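# Seat or remove the middle power strip plug

## Task

Press the plug sitting in the power strip's middle socket until it is completely seated. If it refuses to go all the way in, treat that socket as broken: withdraw the plug and leave it unplugged. In both cases the other plug must stay completely seated.

## Robot and tools

Robot: two arms, left_arm and right_arm, each ending in a two-finger gripper. The fingers point along the gripper's own +z axis and close along its y axis. The reported gripper point lies between the finger pads, roughly 1 cm back from the tips.

Frames: positions and quaternions (end_effector_position in metres, end_effector_quat_wxyz) are in the scene frame. Its origin is at table-top height, halfway between the two nominal arm bases; +x points out over the table, +z up, and left_arm sits on the +y side (arm names do not match image left/right). Offsets you command are taken along the current Hand target's own axes, not the scene axes. Reported poses can be wrong by a few centimetres, worse at long reach.

Row layout (shared by execute_actions and move): one flat list of 14 numbers covering both arms, even if only one moves: dx, dy, dz, rx, ry, rz, opening for left_arm, then the same seven for right_arm. dx to rz are an offset from that arm's Hand target as it was when the action or move began, on a scale of -1 to 1 where 1.0 equals 0.6 m or 180 degrees; rx, ry, rz form a single rotation vector. Opening is absolute, not an offset: +1 fully open (0.093 m), -1 closed. Sending 0 for all six pose numbers re-requests the current Hand target; a 0 in the opening slot is a real half-open command, so repeat the present opening to leave the fingers alone.

execute_actions(actions, cameras): actions is a list of actions; each action is a table of up to 15 rows, one row per 1/30 s step, with the last row held if fewer are given. Every row counts from the start pose of that action, and each new action starts from the Hand target at that moment, so repeating an offset keeps moving. An empty list just reports state and images. cameras picks images: omitted/null/["all"] for all, [] for none; an invalid name rejects the call.

move(target, speed, blend, opening_speed, blocking, cameras): straight-line motion toward target, given as one 14-number row or a list of up to 15 rows, all offsets counted from the same starting Hand targets. speed is m/s (0.002 to 2.9, default 0.25; rotation up to twice that in rad/s), one value or one per target. blend (m) rounds corners in a list. opening_speed (0.2 or more per second on the -1..1 scale) ramps the fingers. Moves last at least 0.5 s and are cut at 10 s. They do not avoid obstacles or the other arm. Grippers lag and drift more when fast or when the arm is nearly straight. Avoid paths near an arm's own base; go around. The result adds a move: line stating how it ended (done, off_target, moving, held, fault) and which limits acted (paced = pose clipped, held = steps withheld). done means at rest within 10 mm and 2 degrees; neither done nor off_target tells you about contact. blocking=false returns after about 0.5 s while the move keeps running.

wait(seconds 0 to 10): lets time pass holding last commands; returns early if a running move ends. stop(): brakes a running move. zoom_image(camera, region=[x0,y0,x1,y1]): magnified crop, at most 504x504 px, of the latest image of cam_head_left, cam_head_right, cam_left_wrist or cam_right_wrist. finished_scene(scene): ends the current scene, given its number; irreversible, so only call it once the plug state is correct and stable with the robot let go.

Cameras: cam_head_left and cam_head_right are 504x504 fixed head views; cam_left_wrist and cam_right_wrist are 896x504 on the wrists. Calibration (K, distortion, T_world_to_cam) is supplied and roughly accurate; wrist images may lag during motion.

Results: state per arm includes end_effector_position, quaternion, Hand target (the last commanded pose after clipping, from which the next offsets count), Tool commands, grip_measured (finger motor on the -1..1 scale; pads meet near -0.94, about +0.0208 per mm of object width, may read up to 0.02 high), Joint positions (ending with finger gap in metres), Joint velocities ("within noise" when still), and Joint torques (include arm weight; joints 1-3 wrap at ±28 N m). execute_actions results also list positions at some steps. A gripper often settles short of its Hand target; send the missing distance as a further offset. Commanded orientation is clipped to within 40 degrees of the measured one per step. Friction and weight can leave a gripper low, short or tilted; check after each move and correct tilt.

Pushing: a gripper blocked by an object keeps pressing until commanded away; to release a push, command the target back behind the gripper. Faster moves and targets farther past contact push harder. To judge whether the plug seats, push gently and compare gripper position and torques with the plug's travel; if it stops short, grip the plug and pull it straight out, then set it down on the table.

Avoid: dropping anything or letting anything leave the table, releasing parts while they move, slams and hard pushes, any contact or squeeze between the two arms (a gripper closing on the other's fingers counts), and arm fault stops. Stretched arms, held loads and unreachable targets heat motors; MOTOR HOT appears at 75 °C, and at 90 °C an OVER-TEMPERATURE FAULT folds that arm away for good. Joint ranges (rad): waist -2.618 to 3.054, shoulder 0 to 3.142, elbow 0 to 3.142, wrist pitch -1.571 to 1.571, wrist yaw -1.571 to 1.571, wrist roll -2.094 to 2.094.

Each tool is called after "Emit:" in YAML: its name, and indented under it one key for each argument.

## Session

Emit:
execute_actions:
  actions: []

Scene clock: 0.00 s.
left_arm: end_effector_position=(+0.4165, +0.2519, +0.0680) grip_measured=+1.000 end_effector_quat_wxyz=(+0.532, +0.000, +0.846, +0.035) | right_arm: end_effector_position=(+0.3873, -0.2884, +0.0777) grip_measured=+1.000 end_effector_quat_wxyz=(+0.563, +0.081, +0.821, -0.053)
Joint positions: left_arm=[-0.052 1.553 0.367 0.737 -0.087 0.023 0.093] | right_arm=[-0.017 1.572 0.332 0.869 0.125 0.053 0.093]
Joint velocities: within noise
Joint torques (N m): no reading
Heat: left arm: 45 °C; right arm: 43 °C.
Hand target: left_arm +0.4187, +0.2519, +0.0720; +0.536, +0.000, +0.843, +0.034 | right_arm +0.3901, -0.2886, +0.0836; +0.570, +0.081, +0.816, -0.053
Tool commands: left_gripper/opening=+1.0 right_gripper/opening=+1.0

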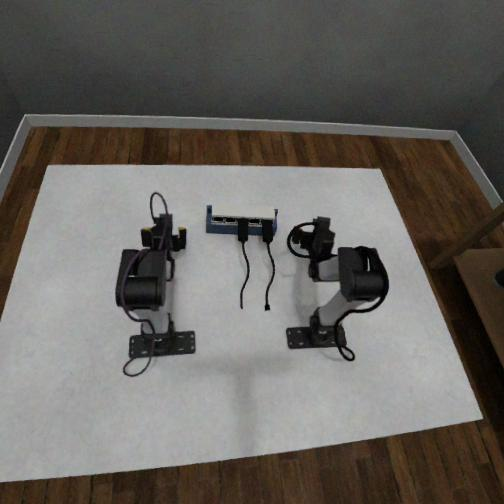

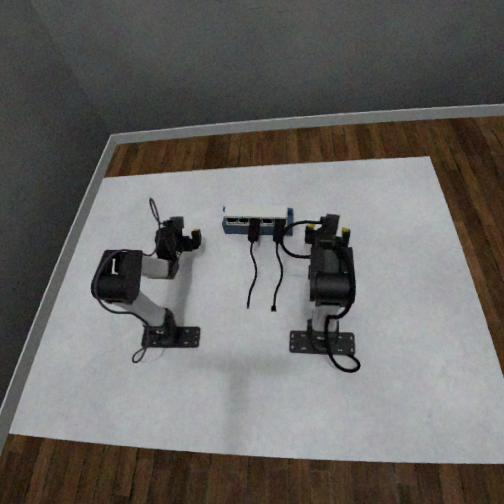

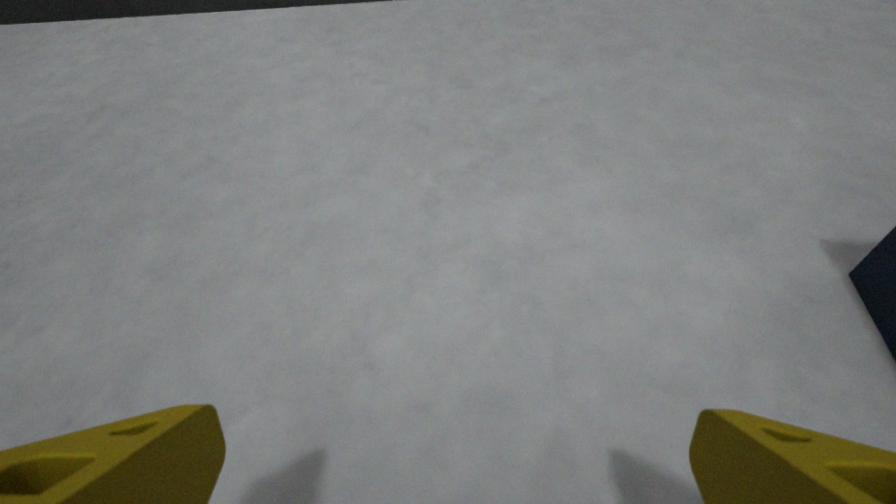

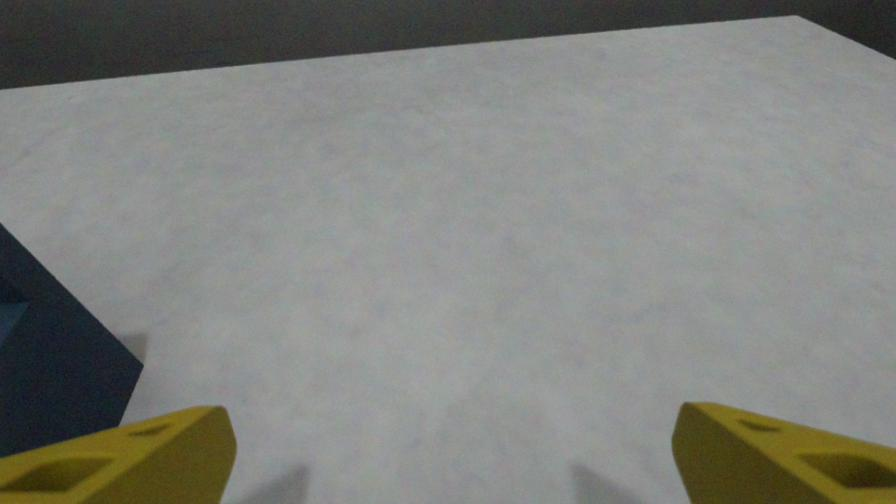

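Emit:
zoom_image:
  camera: "cam_head_left"
  region: [190, 190, 300, 320]

Emit:
zoom_image:
  camera: "cam_head_right"
  region: [205, 190, 315, 320]

Scaled by 3.877.

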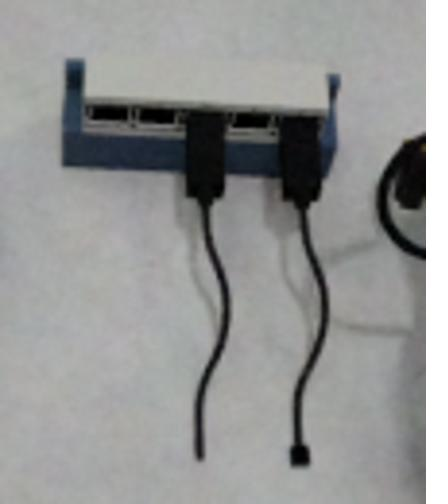

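Scaled by 3.877.

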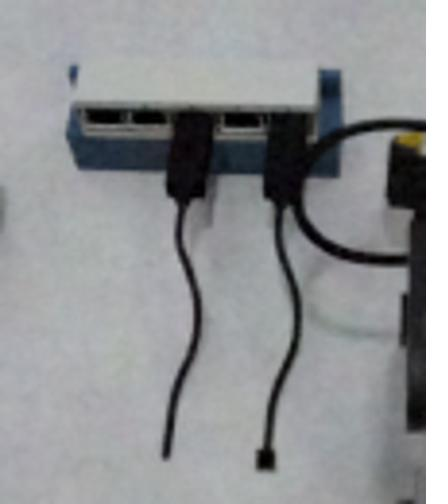

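Emit:
move:
  target: [-0.021,-0.403,-0.247,0,0,0,1,0,0,0,0,0,0,1]

Scene clock: 15.47 s.
left_arm: end_effector_position=(+0.2958, +0.0049, +0.1269) grip_measured=+1.000 end_effector_quat_wxyz=(+0.531, +0.012, +0.847, +0.036) | right_arm: end_effector_position=(+0.3873, -0.2884, +0.0777) grip_measured=+1.000 end_effector_quat_wxyz=(+0.563, +0.081, +0.821, -0.053)
Joint positions: left_arm=[-1.185 1.528 0.806 -0.228 -1.008 -0.787 0.093] | right_arm=[-0.017 1.572 0.332 0.869 0.125 0.053 0.093]
Joint velocities: within noise
Joint torques (N m): left_arm=[-0.23 -4.46 8.39 1.2 -0.51 -0.26] | right_arm=[0.03 -5.2 5.04 2.53 -0.08 -0.01]
Heat: left arm: 47 °C; right arm: 48 °C.
Hand target: left_arm +0.2989, +0.0015, +0.1319; +0.536, +0.000, +0.844, +0.035 | right_arm +0.3901, -0.2886, +0.0836; +0.570, +0.081, +0.816, -0.053
Off the commanded pose: left_arm 0.007 m, 2 deg | right_arm 0.007 m, 1 deg.
move: done
camera_calibration:
cam_left_wrist: T_world_to_cam=[[0.0464139, -0.996707, -0.0664902, 0.00107254], [-0.764755, 0.00736728, -0.644279, 0.347281], [0.642647, 0.0807522, -0.761895, -0.00805929], [0, 0, 0, 1]] pos_world=[0.270715, -0.000838709, 0.217677]

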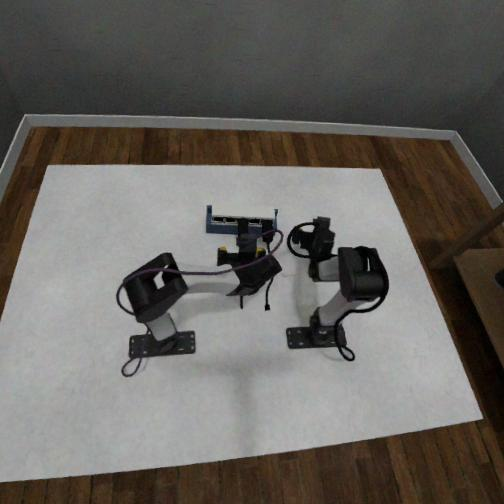

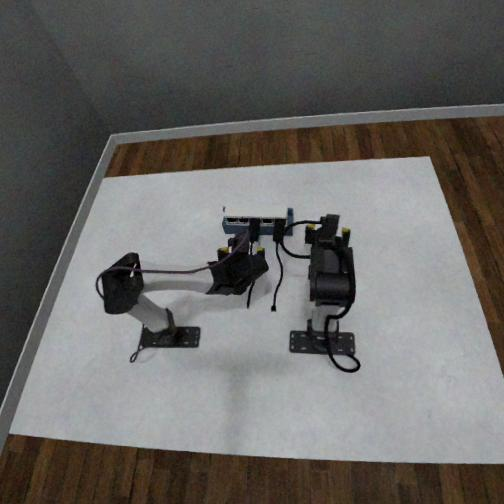

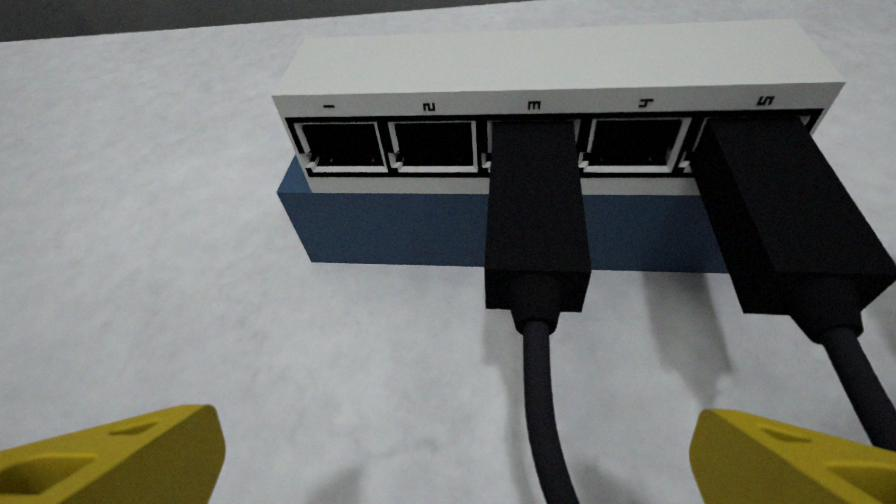

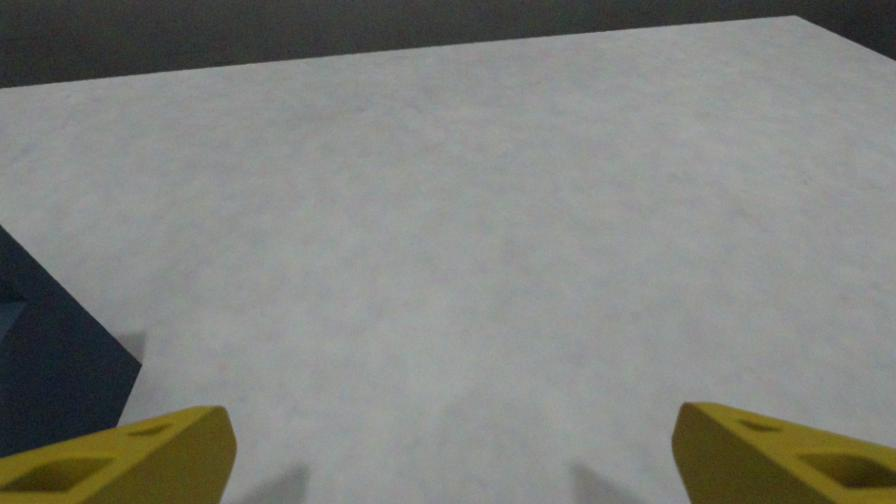

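Emit:
zoom_image:
  camera: "cam_left_wrist"
  region: [460, 80, 660, 340]

Emit:
zoom_image:
  camera: "cam_left_wrist"
  region: [660, 80, 896, 360]

Emit:
zoom_image:
  camera: "cam_left_wrist"
  region: [260, 20, 500, 280]

Scaled by 1.938.

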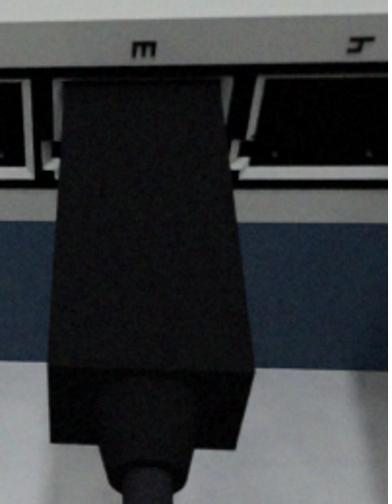

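Scaled by 1.800.

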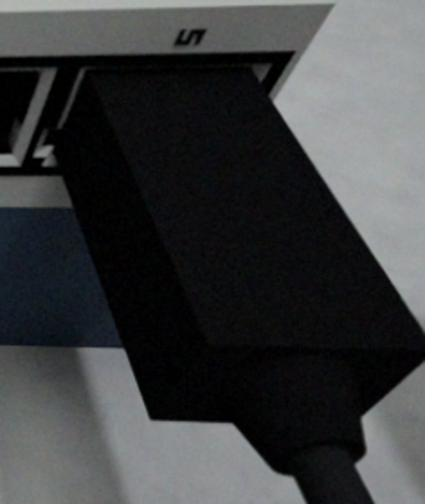

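Scaled by 1.938.

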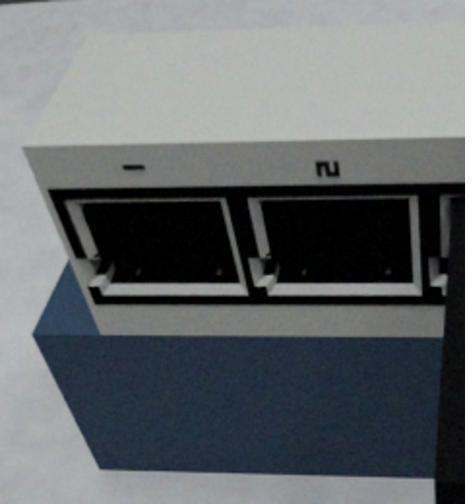

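Emit:
move:
  target: [0.0188,-0.0402,0.0607,0.0296,-0.0019,-0.0112,0.3,0,0,0,0,0,0,1]
  cameras: ["cam_left_wrist"]

Scene clock: 49.27 s.
left_arm: end_effector_position=(+0.3269, -0.0215, +0.1111) grip_measured=+0.301 end_effector_quat_wxyz=(+0.540, +0.006, +0.841, -0.019) | right_arm: end_effector_position=(+0.3873, -0.2884, +0.0777) grip_measured=+1.000 end_effector_quat_wxyz=(+0.563, +0.081, +0.821, -0.053)
Joint positions: left_arm=[-1.11 1.639 0.782 0.116 -0.908 -0.653 0.06] | right_arm=[-0.017 1.572 0.332 0.869 0.125 0.053 0.093]
Joint velocities: within noise
Joint torques (N m): left_arm=[0.18 -5.27 4.92 1.76 -0.25 0.04] | right_arm=[0.05 -5.18 5 2.53 -0.09 -0.01]
Heat: left arm: 50 °C; right arm: 52 °C.
Hand target: left_arm +0.3279, -0.0200, +0.1050; +0.538, +0.010, +0.842, -0.014 | right_arm +0.3901, -0.2886, +0.0836; +0.570, +0.081, +0.816, -0.053
Off the commanded pose: left_arm 0.006 m, 1 deg | right_arm 0.007 m, 1 deg.
move: done
camera_calibration:
cam_left_wrist: T_world_to_cam=[[-0.00252503, -0.999418, 0.034017, -0.0229805], [-0.751002, -0.0205662, -0.659979, 0.357654], [0.660295, -0.0272133, -0.750513, -0.0471959], [0, 0, 0, 1]] pos_world=[0.299704, -0.0168959, 0.201405]
Images, in order (width x height): cam_left_wrist 896x504.

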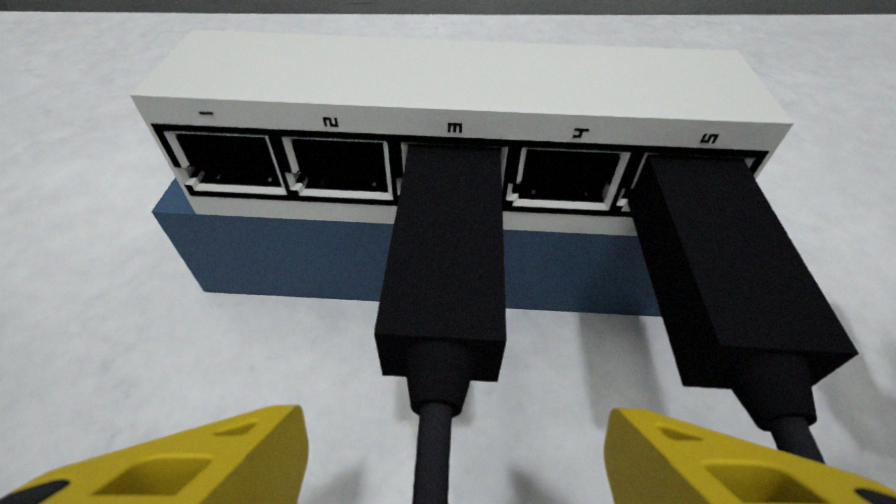

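Emit:
move:
  target: [0.0238,0.005,0.0237,0.0101,0.0001,0.0046,0.2,0,0,0,0,0,0,1]
  cameras: ["cam_left_wrist","cam_head_left","cam_head_right"]

Scene clock: 65.27 s.
left_arm: end_effector_position=(+0.3342, -0.0184, +0.0910) grip_measured=+0.201 end_effector_quat_wxyz=(+0.540, +0.020, +0.841, -0.027) | right_arm: end_effector_position=(+0.3873, -0.2884, +0.0777) grip_measured=+1.000 end_effector_quat_wxyz=(+0.563, +0.081, +0.821, -0.053)
Joint positions: left_arm=[-1.074 1.683 0.716 0.279 -0.856 -0.582 0.055] | right_arm=[-0.017 1.572 0.332 0.869 0.125 0.053 0.093]
Joint velocities: within noise
Joint torques (N m): left_arm=[0.1 -5.39 4.81 1.8 -0.2 0.03] | right_arm=[0.03 -5.22 4.98 2.52 -0.07 -0.01]
Heat: left arm: 49 °C; right arm: 52 °C.
Hand target: left_arm +0.3350, -0.0174, +0.0860; +0.538, +0.025, +0.842, -0.024 | right_arm +0.3901, -0.2886, +0.0836; +0.570, +0.081, +0.816, -0.053
Off the commanded pose: left_arm 0.005 m, 1 deg | right_arm 0.007 m, 1 deg.
move: done
camera_calibration:
cam_left_wrist: T_world_to_cam=[[-0.0352663, -0.998864, 0.0320374, -0.00807914], [-0.751876, 0.00540031, -0.659282, 0.350623], [0.658361, -0.0473386, -0.751213, -0.0667029], [0, 0, 0, 1]] pos_world=[0.307254, -0.0131211, 0.18131]
Images, in order (width x height): cam_head_left 504x504, cam_head_right 504x504, cam_left_wrist 896x504.

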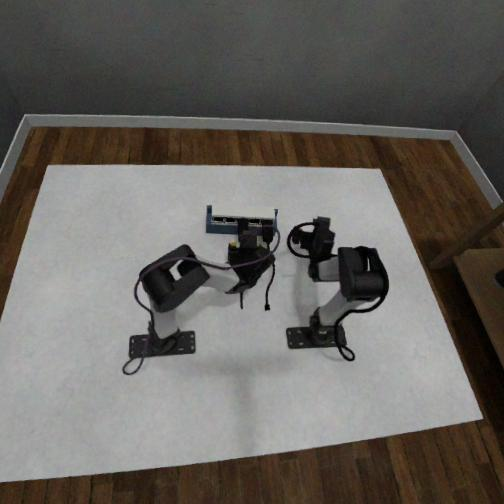

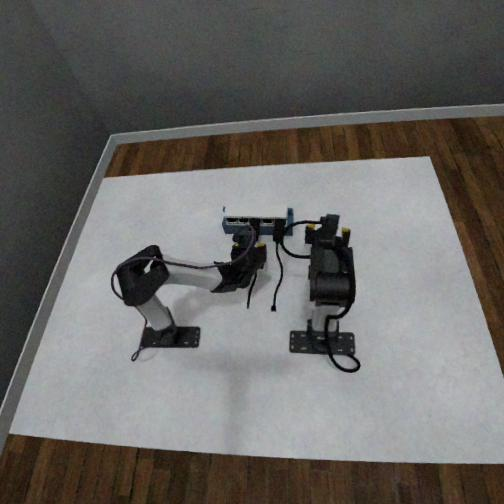

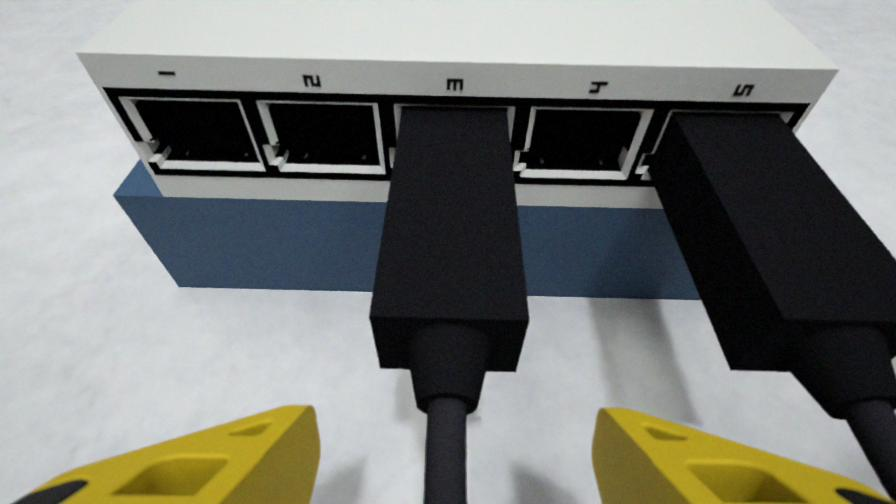

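Emit:
move:
  target: [-0.0312,0.0035,0.0755,0,0,0,0.2,0,0,0,0,0,0,1]
  speed: 0.1
  cameras: ["cam_left_wrist"]

Scene clock: 71.60 s.
left_arm: end_effector_position=(+0.3786, -0.0146, +0.0840) grip_measured=+0.201 end_effector_quat_wxyz=(+0.537, +0.022, +0.843, -0.022) | right_arm: end_effector_position=(+0.3873, -0.2884, +0.0777) grip_measured=+1.000 end_effector_quat_wxyz=(+0.563, +0.081, +0.821, -0.053)
Joint positions: left_arm=[-0.947 1.778 0.778 0.38 -0.757 -0.47 0.055] | right_arm=[-0.017 1.572 0.332 0.869 0.125 0.053 0.093]
Joint velocities: within noise
Joint torques (N m): left_arm=[0.31 -5.6 7.36 1.86 -0.13 0.03] | right_arm=[0.06 -5.2 5.04 2.53 -0.07 0]
Heat: left arm: 49 °C; right arm: 53 °C.
Hand target: left_arm +0.3840, -0.0187, +0.0840; +0.538, +0.025, +0.842, -0.024 | right_arm +0.3901, -0.2886, +0.0836; +0.570, +0.081, +0.816, -0.053
Off the commanded pose: left_arm 0.007 m, 0 deg | right_arm 0.007 m, 1 deg.
move: done
camera_calibration:
cam_left_wrist: T_world_to_cam=[[-0.0335309, -0.999215, 0.021119, -0.00222911], [-0.755638, 0.0115156, -0.654888, 0.380537], [0.654131, -0.0379173, -0.755431, -0.098905], [0, 0, 0, 1]] pos_world=[0.35217, -0.0103597, 0.17454]
Images, in order (width x height): cam_left_wrist 896x504.

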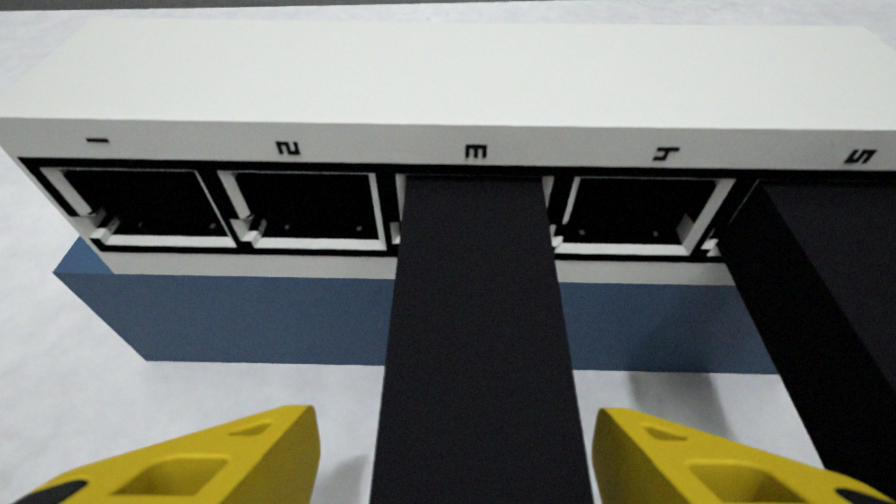

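Emit:
move:
  target: [-0.006,-0.0105,0.0053,0,0,0,0.2,0,0,0,0,0,0,1]
  speed: 0.1
  cameras: ["cam_left_wrist"]

Scene clock: 75.33 s.
left_arm: end_effector_position=(+0.3840, -0.0219, +0.0874) grip_measured=+0.201 end_effector_quat_wxyz=(+0.541, +0.020, +0.841, -0.026) | right_arm: end_effector_position=(+0.3873, -0.2884, +0.0777) grip_measured=+1.000 end_effector_quat_wxyz=(+0.563, +0.081, +0.821, -0.053)
Joint positions: left_arm=[-0.947 1.798 0.811 0.381 -0.756 -0.469 0.055] | right_arm=[-0.017 1.572 0.332 0.869 0.125 0.053 0.093]
Joint velocities: within noise
Joint torques (N m): left_arm=[0.09 -5.97 7.62 1.67 -0.14 0.02] | right_arm=[0.06 -5.22 5.01 2.52 -0.08 -0.01]
Heat: left arm: 49 °C; right arm: 53 °C.
Hand target: left_arm +0.3879, -0.0253, +0.0860; +0.538, +0.025, +0.842, -0.024 | right_arm +0.3901, -0.2886, +0.0836; +0.570, +0.081, +0.816, -0.053
Off the commanded pose: left_arm 0.005 m, 1 deg | right_arm 0.007 m, 1 deg.
move: done
camera_calibration:
cam_left_wrist: T_world_to_cam=[[-0.0346778, -0.998907, 0.0313388, -0.00990075], [-0.750334, 0.00530966, -0.661037, 0.385313], [0.660148, -0.0464378, -0.749698, -0.103123], [0, 0, 0, 1]] pos_world=[0.356846, -0.0167246, 0.177705]
Images, in order (width x height): cam_left_wrist 896x504.

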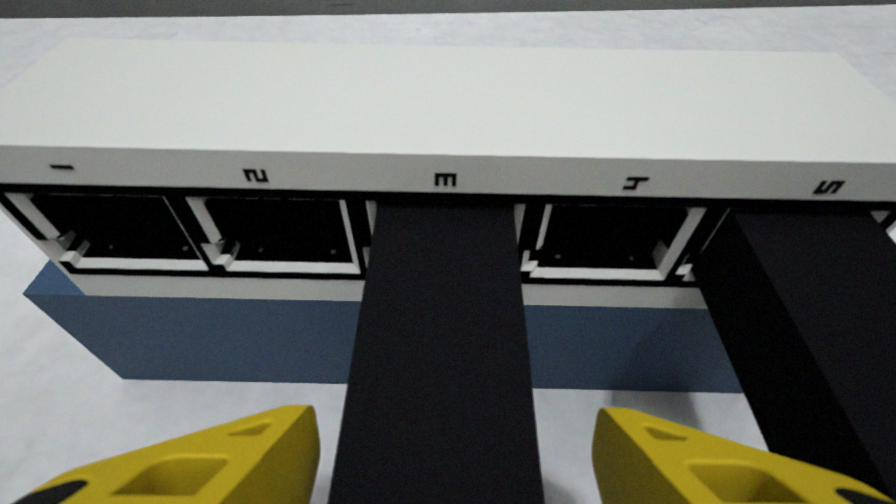

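Emit:
move:
  target: [0.0003,0.0152,-0.001,0,0,0,0.2,0,0,0,0,0,0,1]
  speed: 0.1
  cameras: ["cam_left_wrist"]

Scene clock: 79.33 s.
left_arm: end_effector_position=(+0.3873, -0.0197, +0.0874) grip_measured=+0.201 end_effector_quat_wxyz=(+0.539, +0.021, +0.841, -0.026) | right_arm: end_effector_position=(+0.3873, -0.2884, +0.0777) grip_measured=+1.000 end_effector_quat_wxyz=(+0.563, +0.081, +0.821, -0.053)
Joint positions: left_arm=[-0.934 1.798 0.812 0.385 -0.744 -0.459 0.055] | right_arm=[-0.017 1.572 0.332 0.869 0.125 0.053 0.093]
Joint velocities: within noise
Joint torques (N m): left_arm=[0.42 -7.88 4.6 1.84 -0.15 0.04] | right_arm=[0.05 -5.2 5 2.54 -0.08 -0.02]
Heat: left arm: 49 °C; right arm: 53 °C.
Hand target: left_arm +0.3879, -0.0161, +0.0861; +0.538, +0.025, +0.842, -0.024 | right_arm +0.3901, -0.2886, +0.0836; +0.570, +0.081, +0.816, -0.053
Off the commanded pose: left_arm 0.004 m, 1 deg | right_arm 0.007 m, 1 deg.
move: done
camera_calibration:
cam_left_wrist: T_world_to_cam=[[-0.0361192, -0.998893, 0.0301283, -0.00684366], [-0.752003, 0.00731168, -0.659119, 0.388305], [0.658169, -0.0464634, -0.751435, -0.104376], [0, 0, 0, 1]] pos_world=[0.360456, -0.0145249, 0.177713]
Images, in order (width x height): cam_left_wrist 896x504.

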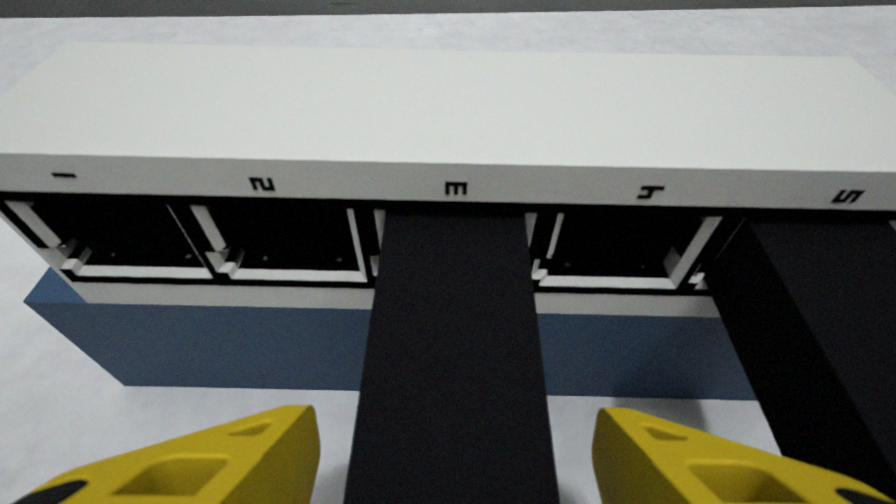

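Emit:
move:
  target: [0,0,0,0,0,0,-0.28,0,0,0,0,0,0,1]
  opening_speed: 0.3
  cameras: ["cam_left_wrist"]

Scene clock: 85.03 s.
left_arm: end_effector_position=(+0.3882, -0.0192, +0.0876) grip_measured=-0.273 end_effector_quat_wxyz=(+0.540, +0.021, +0.841, -0.026) | right_arm: end_effector_position=(+0.3873, -0.2884, +0.0777) grip_measured=+1.000 end_effector_quat_wxyz=(+0.563, +0.081, +0.821, -0.053)
Joint positions: left_arm=[-0.931 1.798 0.812 0.387 -0.741 -0.456 0.032] | right_arm=[-0.017 1.572 0.332 0.869 0.125 0.053 0.093]
Joint velocities: within noise
Joint torques (N m): left_arm=[0.18 -7.88 4.6 1.81 -0.14 0.02] | right_arm=[0.05 -5.19 5 2.52 -0.07 -0.01]
Heat: left arm: 49 °C; right arm: 53 °C.
Hand target: left_arm +0.3879, -0.0161, +0.0861; +0.538, +0.025, +0.842, -0.024 | right_arm +0.3901, -0.2886, +0.0836; +0.570, +0.081, +0.816, -0.053
Off the commanded pose: left_arm 0.003 m, 1 deg | right_arm 0.007 m, 1 deg.
move: done
camera_calibration:
cam_left_wrist: T_world_to_cam=[[-0.0362253, -0.998896, 0.0299028, -0.00624338], [-0.751624, 0.00751377, -0.659549, 0.388975], [0.658596, -0.046368, -0.751067, -0.104947], [0, 0, 0, 1]] pos_world=[0.361255, -0.0140253, 0.177912]
Images, in order (width x height): cam_left_wrist 896x504.

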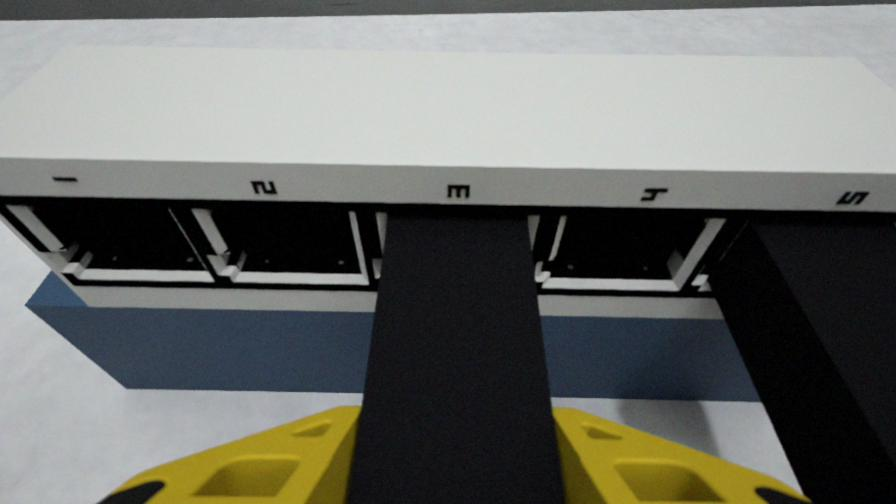

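Emit:
move:
  target: [0,0,0,0,0,0,-0.6,0,0,0,0,0,0,1]
  opening_speed: 0.3
  cameras: ["cam_left_wrist"]

Scene clock: 87.60 s.
left_arm: end_effector_position=(+0.3882, -0.0192, +0.0876) grip_measured=-0.382 end_effector_quat_wxyz=(+0.540, +0.022, +0.841, -0.026) | right_arm: end_effector_position=(+0.3873, -0.2884, +0.0777) grip_measured=+1.000 end_effector_quat_wxyz=(+0.563, +0.081, +0.821, -0.053)
Joint positions: left_arm=[-0.931 1.798 0.812 0.387 -0.741 -0.454 0.027] | right_arm=[-0.017 1.572 0.332 0.869 0.125 0.053 0.093]
Joint velocities: within noise
Joint torques (N m): left_arm=[0.2 -7.88 4.6 1.81 -0.15 -0.01] | right_arm=[0.05 -5.23 4.98 2.54 -0.08 0]
Heat: left arm: 49 °C; right arm: 53 °C.
Hand target: left_arm +0.3879, -0.0161, +0.0861; +0.538, +0.025, +0.842, -0.024 | right_arm +0.3901, -0.2886, +0.0836; +0.570, +0.081, +0.816, -0.053
Off the commanded pose: left_arm 0.003 m, 0 deg | right_arm 0.007 m, 1 deg.
move: done
camera_calibration:
cam_left_wrist: T_world_to_cam=[[-0.0375028, -0.998904, 0.0280184, -0.00564647], [-0.751595, 0.00971794, -0.659553, 0.388935], [0.658557, -0.0457936, -0.751136, -0.104996], [0, 0, 0, 1]] pos_world=[0.361256, -0.0142281, 0.177815]
Images, in order (width x height): cam_left_wrist 896x504.

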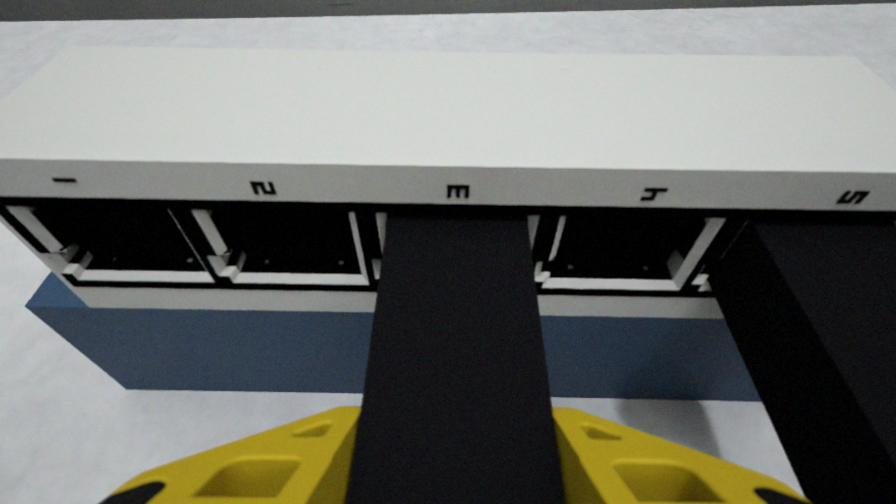

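Emit:
move:
  target: [-0.0084,0.0003,0.0181,0,0,0,-0.6,0,0,0,0,0,0,1]
  speed: 0.03
  cameras: ["cam_left_wrist"]

Scene clock: 92.30 s.
left_arm: end_effector_position=(+0.3887, -0.0189, +0.0874) grip_measured=-0.388 end_effector_quat_wxyz=(+0.539, +0.024, +0.841, -0.025) | right_arm: end_effector_position=(+0.3873, -0.2884, +0.0777) grip_measured=+1.000 end_effector_quat_wxyz=(+0.563, +0.081, +0.821, -0.053)
Joint positions: left_arm=[-0.929 1.798 0.812 0.387 -0.738 -0.448 0.027] | right_arm=[-0.017 1.572 0.332 0.869 0.125 0.053 0.093]
Joint velocities: within noise
Joint torques (N m): left_arm=[2.19 -5.82 7.27 1.91 0.02 0.14] | right_arm=[0.08 -5.16 5 2.53 -0.08 -0.02]
Heat: left arm: 49 °C; right arm: 53 °C.
Hand target: left_arm +0.3999, -0.0167, +0.0861; +0.538, +0.025, +0.842, -0.024 | right_arm +0.3901, -0.2886, +0.0836; +0.570, +0.081, +0.816, -0.053
Off the commanded pose: left_arm 0.012 m, 0 deg | right_arm 0.007 m, 1 deg.
move: off_target (left_arm)
camera_calibration:
cam_left_wrist: T_world_to_cam=[[-0.0399796, -0.998907, 0.0242134, -0.00395466], [-0.75224, 0.0141395, -0.658737, 0.389481], [0.657675, -0.0445504, -0.751984, -0.104973], [0, 0, 0, 1]] pos_world=[0.361863, -0.014134, 0.177723]
Images, in order (width x height): cam_left_wrist 896x504.

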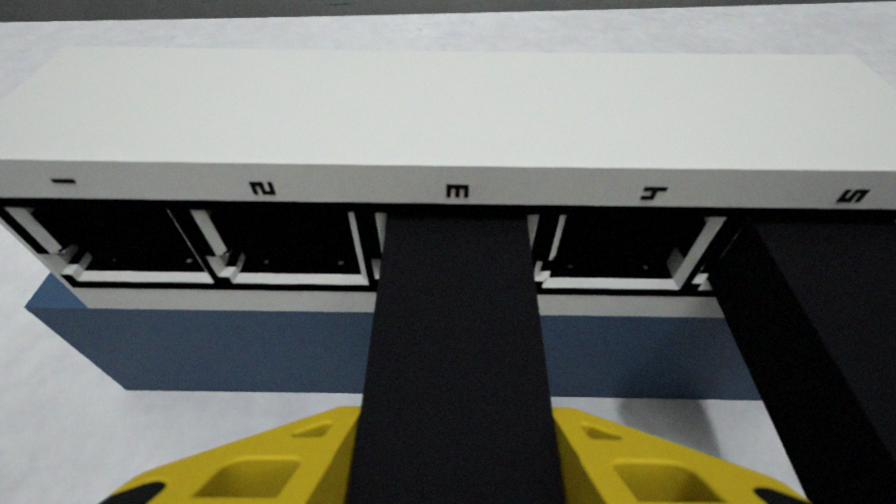

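Emit:
move:
  target: [-0.0084,0.0003,0.0181,0,0,0,-0.6,0,0,0,0,0,0,1]
  speed: 0.03
  cameras: ["cam_left_wrist"]

Scene clock: 94.60 s.
left_arm: end_effector_position=(+0.3907, -0.0192, +0.0871) grip_measured=-0.388 end_effector_quat_wxyz=(+0.538, +0.026, +0.842, -0.026) | right_arm: end_effector_position=(+0.3873, -0.2884, +0.0777) grip_measured=+1.000 end_effector_quat_wxyz=(+0.563, +0.081, +0.821, -0.053)
Joint positions: left_arm=[-0.923 1.802 0.817 0.387 -0.728 -0.442 0.027] | right_arm=[-0.017 1.572 0.332 0.869 0.125 0.053 0.093]
Joint velocities: within noise
Joint torques (N m): left_arm=[3.75 -4.27 9.37 1.98 0.13 0.27] | right_arm=[0.08 -5.23 5.05 2.53 -0.07 -0.02]
Heat: left arm: 49 °C; right arm: 53 °C.
Hand target: left_arm +0.4119, -0.0173, +0.0860; +0.538, +0.025, +0.842, -0.024 | right_arm +0.3901, -0.2886, +0.0836; +0.570, +0.081, +0.816, -0.053
Off the commanded pose: left_arm 0.021 m, 0 deg | right_arm 0.007 m, 1 deg.
move: off_target (left_arm)
camera_calibration:
cam_left_wrist: T_world_to_cam=[[-0.0444174, -0.998748, 0.0229939, -0.00231545], [-0.754013, 0.0184165, -0.656601, 0.391429], [0.655356, -0.0465022, -0.753888, -0.105498], [0, 0, 0, 1]] pos_world=[0.364179, -0.0144272, 0.177532]
Images, in order (width x height): cam_left_wrist 896x504.

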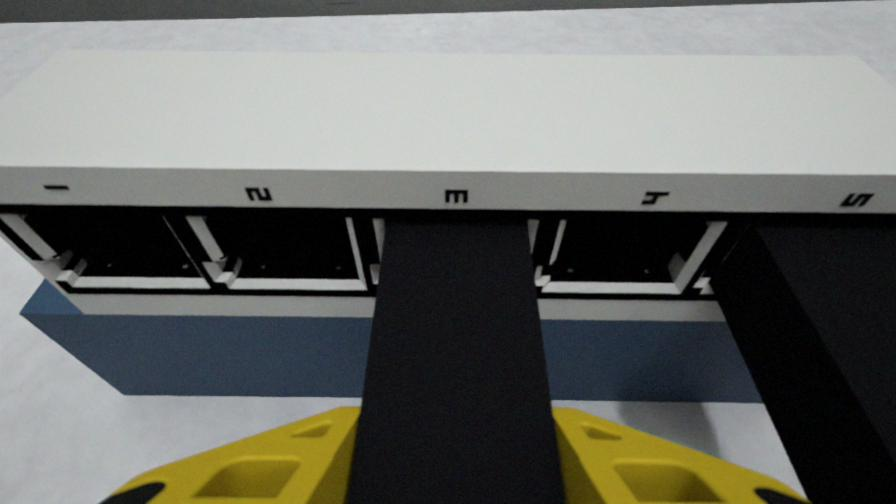

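Emit:
move:
  target: [-0.0084,0.0003,0.0181,0,0,0,-0.6,0,0,0,0,0,0,1]
  speed: 0.03
  cameras: ["cam_left_wrist"]

Scene clock: 97.30 s.
left_arm: end_effector_position=(+0.3917, -0.0195, +0.0869) grip_measured=-0.389 end_effector_quat_wxyz=(+0.536, +0.028, +0.844, -0.023) | right_arm: end_effector_position=(+0.3873, -0.2884, +0.0777) grip_measured=+1.000 end_effector_quat_wxyz=(+0.563, +0.081, +0.821, -0.053)
Joint positions: left_arm=[-0.921 1.804 0.825 0.374 -0.726 -0.44 0.027] | right_arm=[-0.017 1.572 0.332 0.869 0.125 0.053 0.093]
Joint velocities: within noise
Joint torques (N m): left_arm=[5.52 -2.85 11.06 2.15 0.28 0.42] | right_arm=[0.05 -5.23 5 2.53 -0.08 -0.01]
Heat: left arm: 49 °C; right arm: 54 °C.
Hand target: left_arm +0.4239, -0.0180, +0.0861; +0.538, +0.025, +0.842, -0.024 | right_arm +0.3901, -0.2886, +0.0836; +0.570, +0.081, +0.816, -0.053
Off the commanded pose: left_arm 0.032 m, 1 deg | right_arm 0.007 m, 1 deg.
move: off_target (left_arm)
camera_calibration:
cam_left_wrist: T_world_to_cam=[[-0.0447867, -0.998855, 0.0168049, -0.00183876], [-0.757267, 0.0229732, -0.652701, 0.393093], [0.651568, -0.0419582, -0.757429, -0.104366], [0, 0, 0, 1]] pos_world=[0.365595, -0.0152463, 0.177553]
Images, in order (width x height): cam_left_wrist 896x504.

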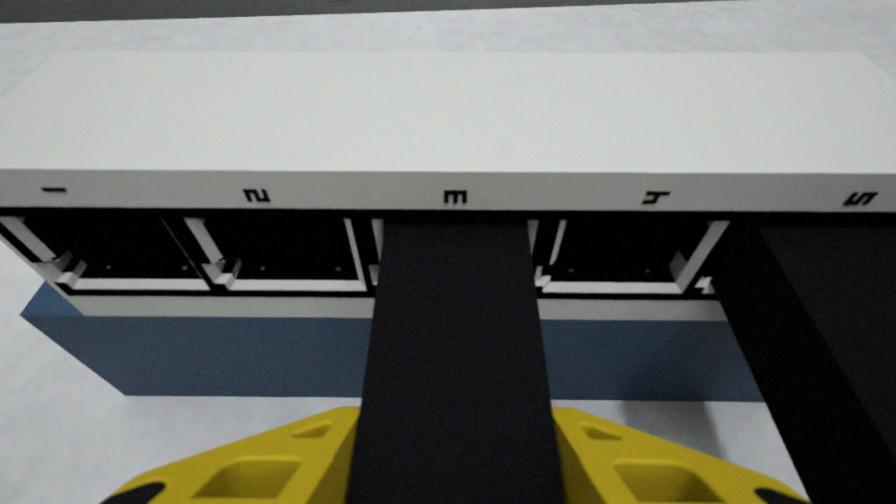

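Emit:
move:
  target: [-0.0084,0.0003,0.0181,0,0,0,-0.6,0,0,0,0,0,0,1]
  speed: 0.03
  cameras: ["cam_left_wrist"]

Scene clock: 100.17 s.
left_arm: end_effector_position=(+0.3921, -0.0195, +0.0866) grip_measured=-0.390 end_effector_quat_wxyz=(+0.532, +0.031, +0.846, -0.018) | right_arm: end_effector_position=(+0.3873, -0.2884, +0.0777) grip_measured=+1.000 end_effector_quat_wxyz=(+0.563, +0.081, +0.821, -0.053)
Joint positions: left_arm=[-0.92 1.805 0.837 0.349 -0.728 -0.44 0.026] | right_arm=[-0.017 1.572 0.332 0.869 0.125 0.053 0.093]
Joint velocities: within noise
Joint torques (N m): left_arm=[7.28 -1.63 12.27 2.4 0.43 0.58] | right_arm=[0.08 -5.22 5 2.53 -0.08 -0.01]
Heat: left arm: 50 °C; right arm: 54 °C.
Hand target: left_arm +0.4358, -0.0187, +0.0861; +0.538, +0.025, +0.842, -0.024 | right_arm +0.3901, -0.2886, +0.0836; +0.570, +0.081, +0.816, -0.053
Off the commanded pose: left_arm 0.044 m, 1 deg | right_arm 0.007 m, 1 deg.
move: off_target (left_arm)
camera_calibration:
cam_left_wrist: T_world_to_cam=[[-0.043333, -0.999044, 0.00569746, -0.00149048], [-0.762692, 0.0293967, -0.646093, 0.394851], [0.645308, -0.0323425, -0.763237, -0.10171], [0, 0, 0, 1]] pos_world=[0.366719, -0.0163859, 0.17749]
Images, in order (width x height): cam_left_wrist 896x504.

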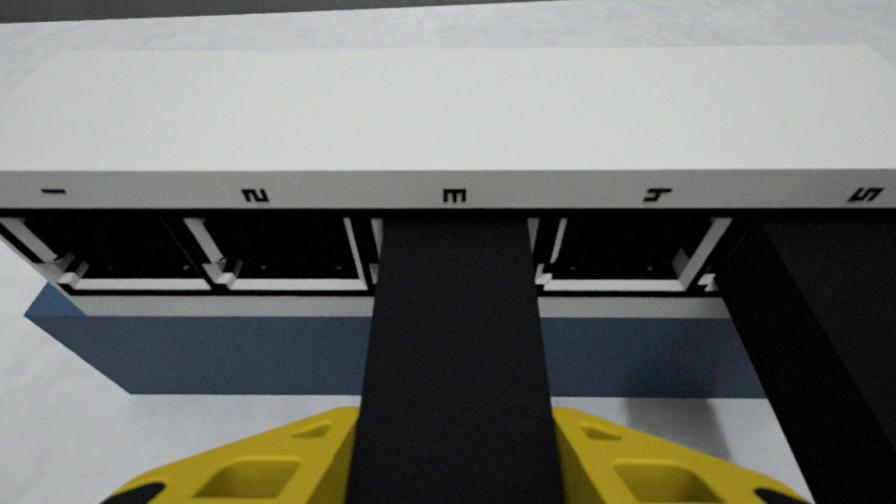

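Emit:
move:
  target:
    - [0.0307,-0.001,-0.066,0,0,0,-0.6,0,0,0,0,0,0,1]
    - [0.0307,-0.001,-0.066,0,0,0,0.2,0,0,0,0,0,0,1]
    - [0.0697,-0.001,-0.150,0,0,0,0.2,0,0,0,0,0,0,1]
  speed: 0.1
  opening_speed: 0.8
  cameras: ["cam_left_wrist"]

Scene clock: 106.60 s.
left_arm: end_effector_position=(+0.3381, -0.0148, +0.0774) grip_measured=+0.199 end_effector_quat_wxyz=(+0.532, +0.036, +0.846, -0.018) | right_arm: end_effector_position=(+0.3873, -0.2884, +0.0777) grip_measured=+1.000 end_effector_quat_wxyz=(+0.563, +0.081, +0.821, -0.053)
Joint positions: left_arm=[-1.052 1.715 0.697 0.323 -0.826 -0.541 0.055] | right_arm=[-0.017 1.572 0.332 0.869 0.125 0.053 0.093]
Joint velocities: within noise
Joint torques (N m): left_arm=[-0.58 -8.98 4.77 1.62 -0.39 -0.22] | right_arm=[0.02 -5.26 5.03 2.53 -0.07 -0.01]
Heat: left arm: 51 °C; right arm: 54 °C.
Hand target: left_arm +0.3367, -0.0125, +0.0858; +0.538, +0.025, +0.842, -0.024 | right_arm +0.3901, -0.2886, +0.0836; +0.570, +0.081, +0.816, -0.053
Off the commanded pose: left_arm 0.009 m, 2 deg | right_arm 0.007 m, 1 deg.
move: done
camera_calibration:
cam_left_wrist: T_world_to_cam=[[-0.05278, -0.998606, -0.000136287, 0.00456882], [-0.76248, 0.040388, -0.64575, 0.347692], [0.644855, -0.0339788, -0.763549, -0.0736352], [0, 0, 0, 1]] pos_world=[0.312833, -0.0119822, 0.168298]
Images, in order (width x height): cam_left_wrist 896x504.

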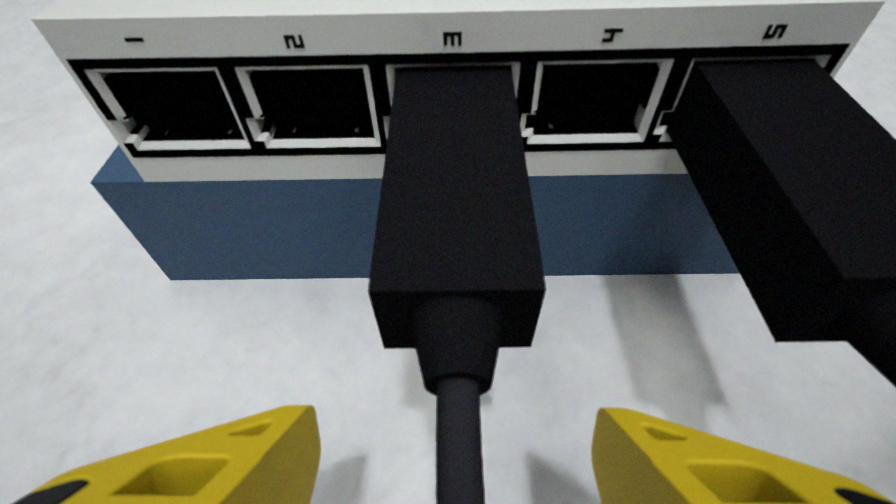

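Emit:
zoom_image:
  camera: "cam_left_wrist"
  region: [340, 40, 580, 360]

Emit:
zoom_image:
  camera: "cam_left_wrist"
  region: [640, 30, 896, 350]

Scaled by 1.575.

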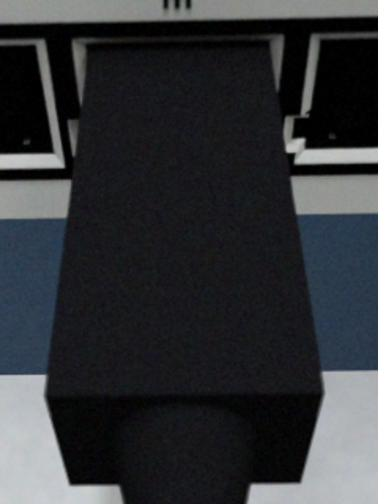

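Scaled by 1.575.

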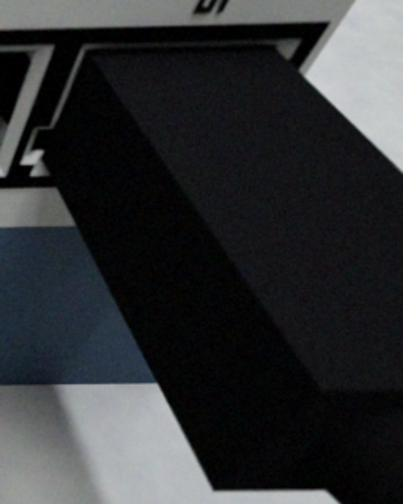

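Emit:
move:
  target:
    - [-0.0727,-0.0028,-0.0612,0,0,0,0.2,0,0,0,0,0,0,1]
    - [-0.074,-0.0802,-0.056,0,0,0,0.2,0,0,0,0,0,0,1]
  blend: 0.01
  cameras: ["cam_left_wrist"]

Emit:
zoom_image:
  camera: "cam_left_wrist"
  region: [200, 60, 700, 360]

Scene clock: 128.60 s.
left_arm: end_effector_position=(+0.3184, -0.0558, +0.1367) grip_measured=+0.199 end_effector_quat_wxyz=(+0.534, +0.036, +0.845, -0.022) | right_arm: end_effector_position=(+0.3873, -0.2884, +0.0777) grip_measured=+1.000 end_effector_quat_wxyz=(+0.563, +0.081, +0.821, -0.053)
Joint positions: left_arm=[-1.169 1.66 0.943 -0.057 -0.91 -0.657 0.055] | right_arm=[-0.017 1.572 0.332 0.869 0.125 0.053 0.093]
Joint velocities: within noise
Joint torques (N m): left_arm=[-0.25 -5.68 8.62 1.45 -0.43 -0.25] | right_arm=[0.06 -5.24 5.03 2.53 -0.08 -0.01]
Heat: left arm: 49 °C; right arm: 55 °C.
Hand target: left_arm +0.3216, -0.0591, +0.1408; +0.538, +0.025, +0.842, -0.024 | right_arm +0.3901, -0.2886, +0.0836; +0.570, +0.081, +0.816, -0.053
Off the commanded pose: left_arm 0.006 m, 1 deg | right_arm 0.007 m, 1 deg.
move: done
camera_calibration:
cam_left_wrist: T_world_to_cam=[[-0.0580169, -0.998292, 0.00682669, -0.0367325], [-0.759264, 0.0396835, -0.649572, 0.371952], [0.648191, -0.0428694, -0.76027, -0.0190496], [0, 0, 0, 1]] pos_world=[0.292626, -0.0522467, 0.227377]
Images, in order (width x height): cam_left_wrist 896x504.

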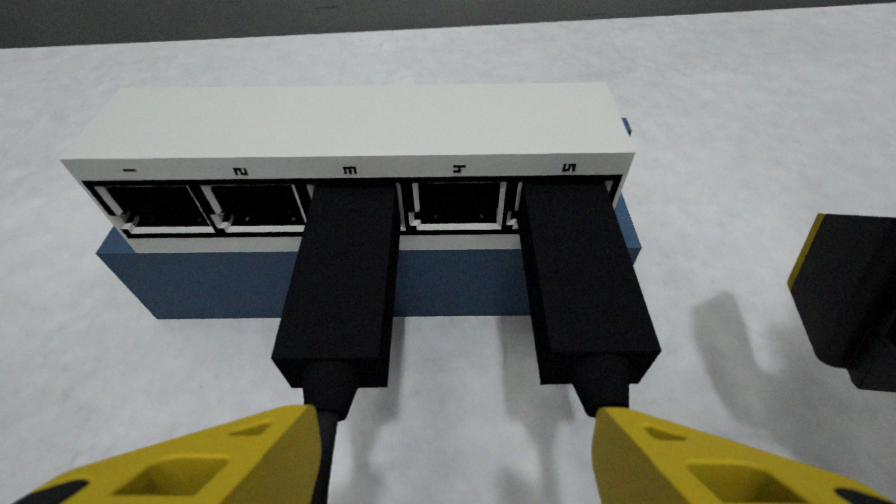

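Scaled by 1.008.

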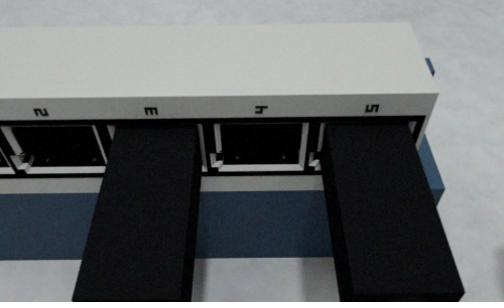

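Great symmetric view. Zoom both rears.

Emit:
zoom_image:
  camera: "cam_left_wrist"
  region: [260, 300, 420, 400]

Emit:
zoom_image:
  camera: "cam_left_wrist"
  region: [510, 300, 670, 400]

Emit:
zoom_image:
  camera: "cam_left_wrist"
  region: [290, 170, 410, 260]

Emit:
zoom_image:
  camera: "cam_left_wrist"
  region: [510, 170, 630, 260]

Scaled by 3.150.

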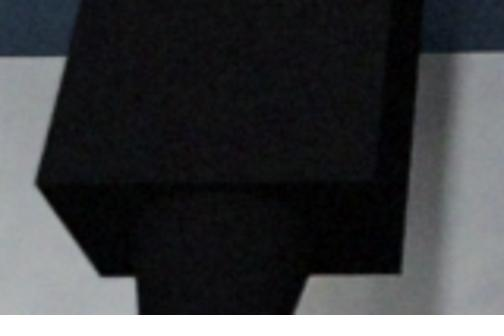

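Scaled by 3.150.

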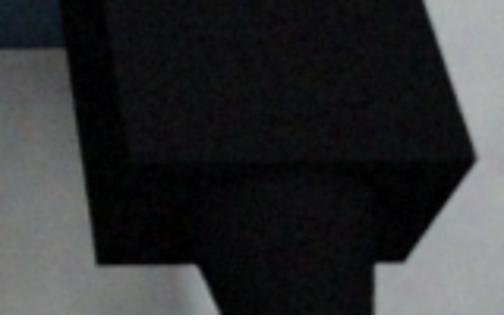

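Scaled by 4.200.

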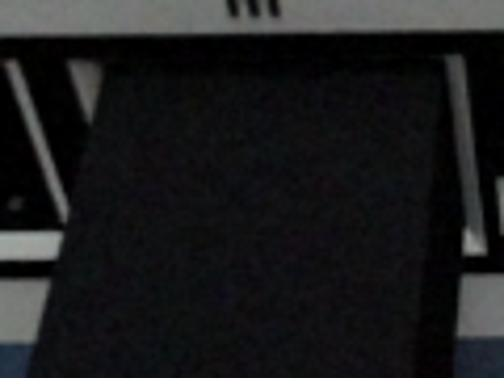

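Scaled by 4.200.

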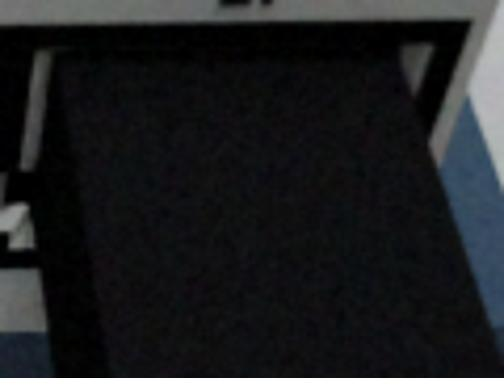

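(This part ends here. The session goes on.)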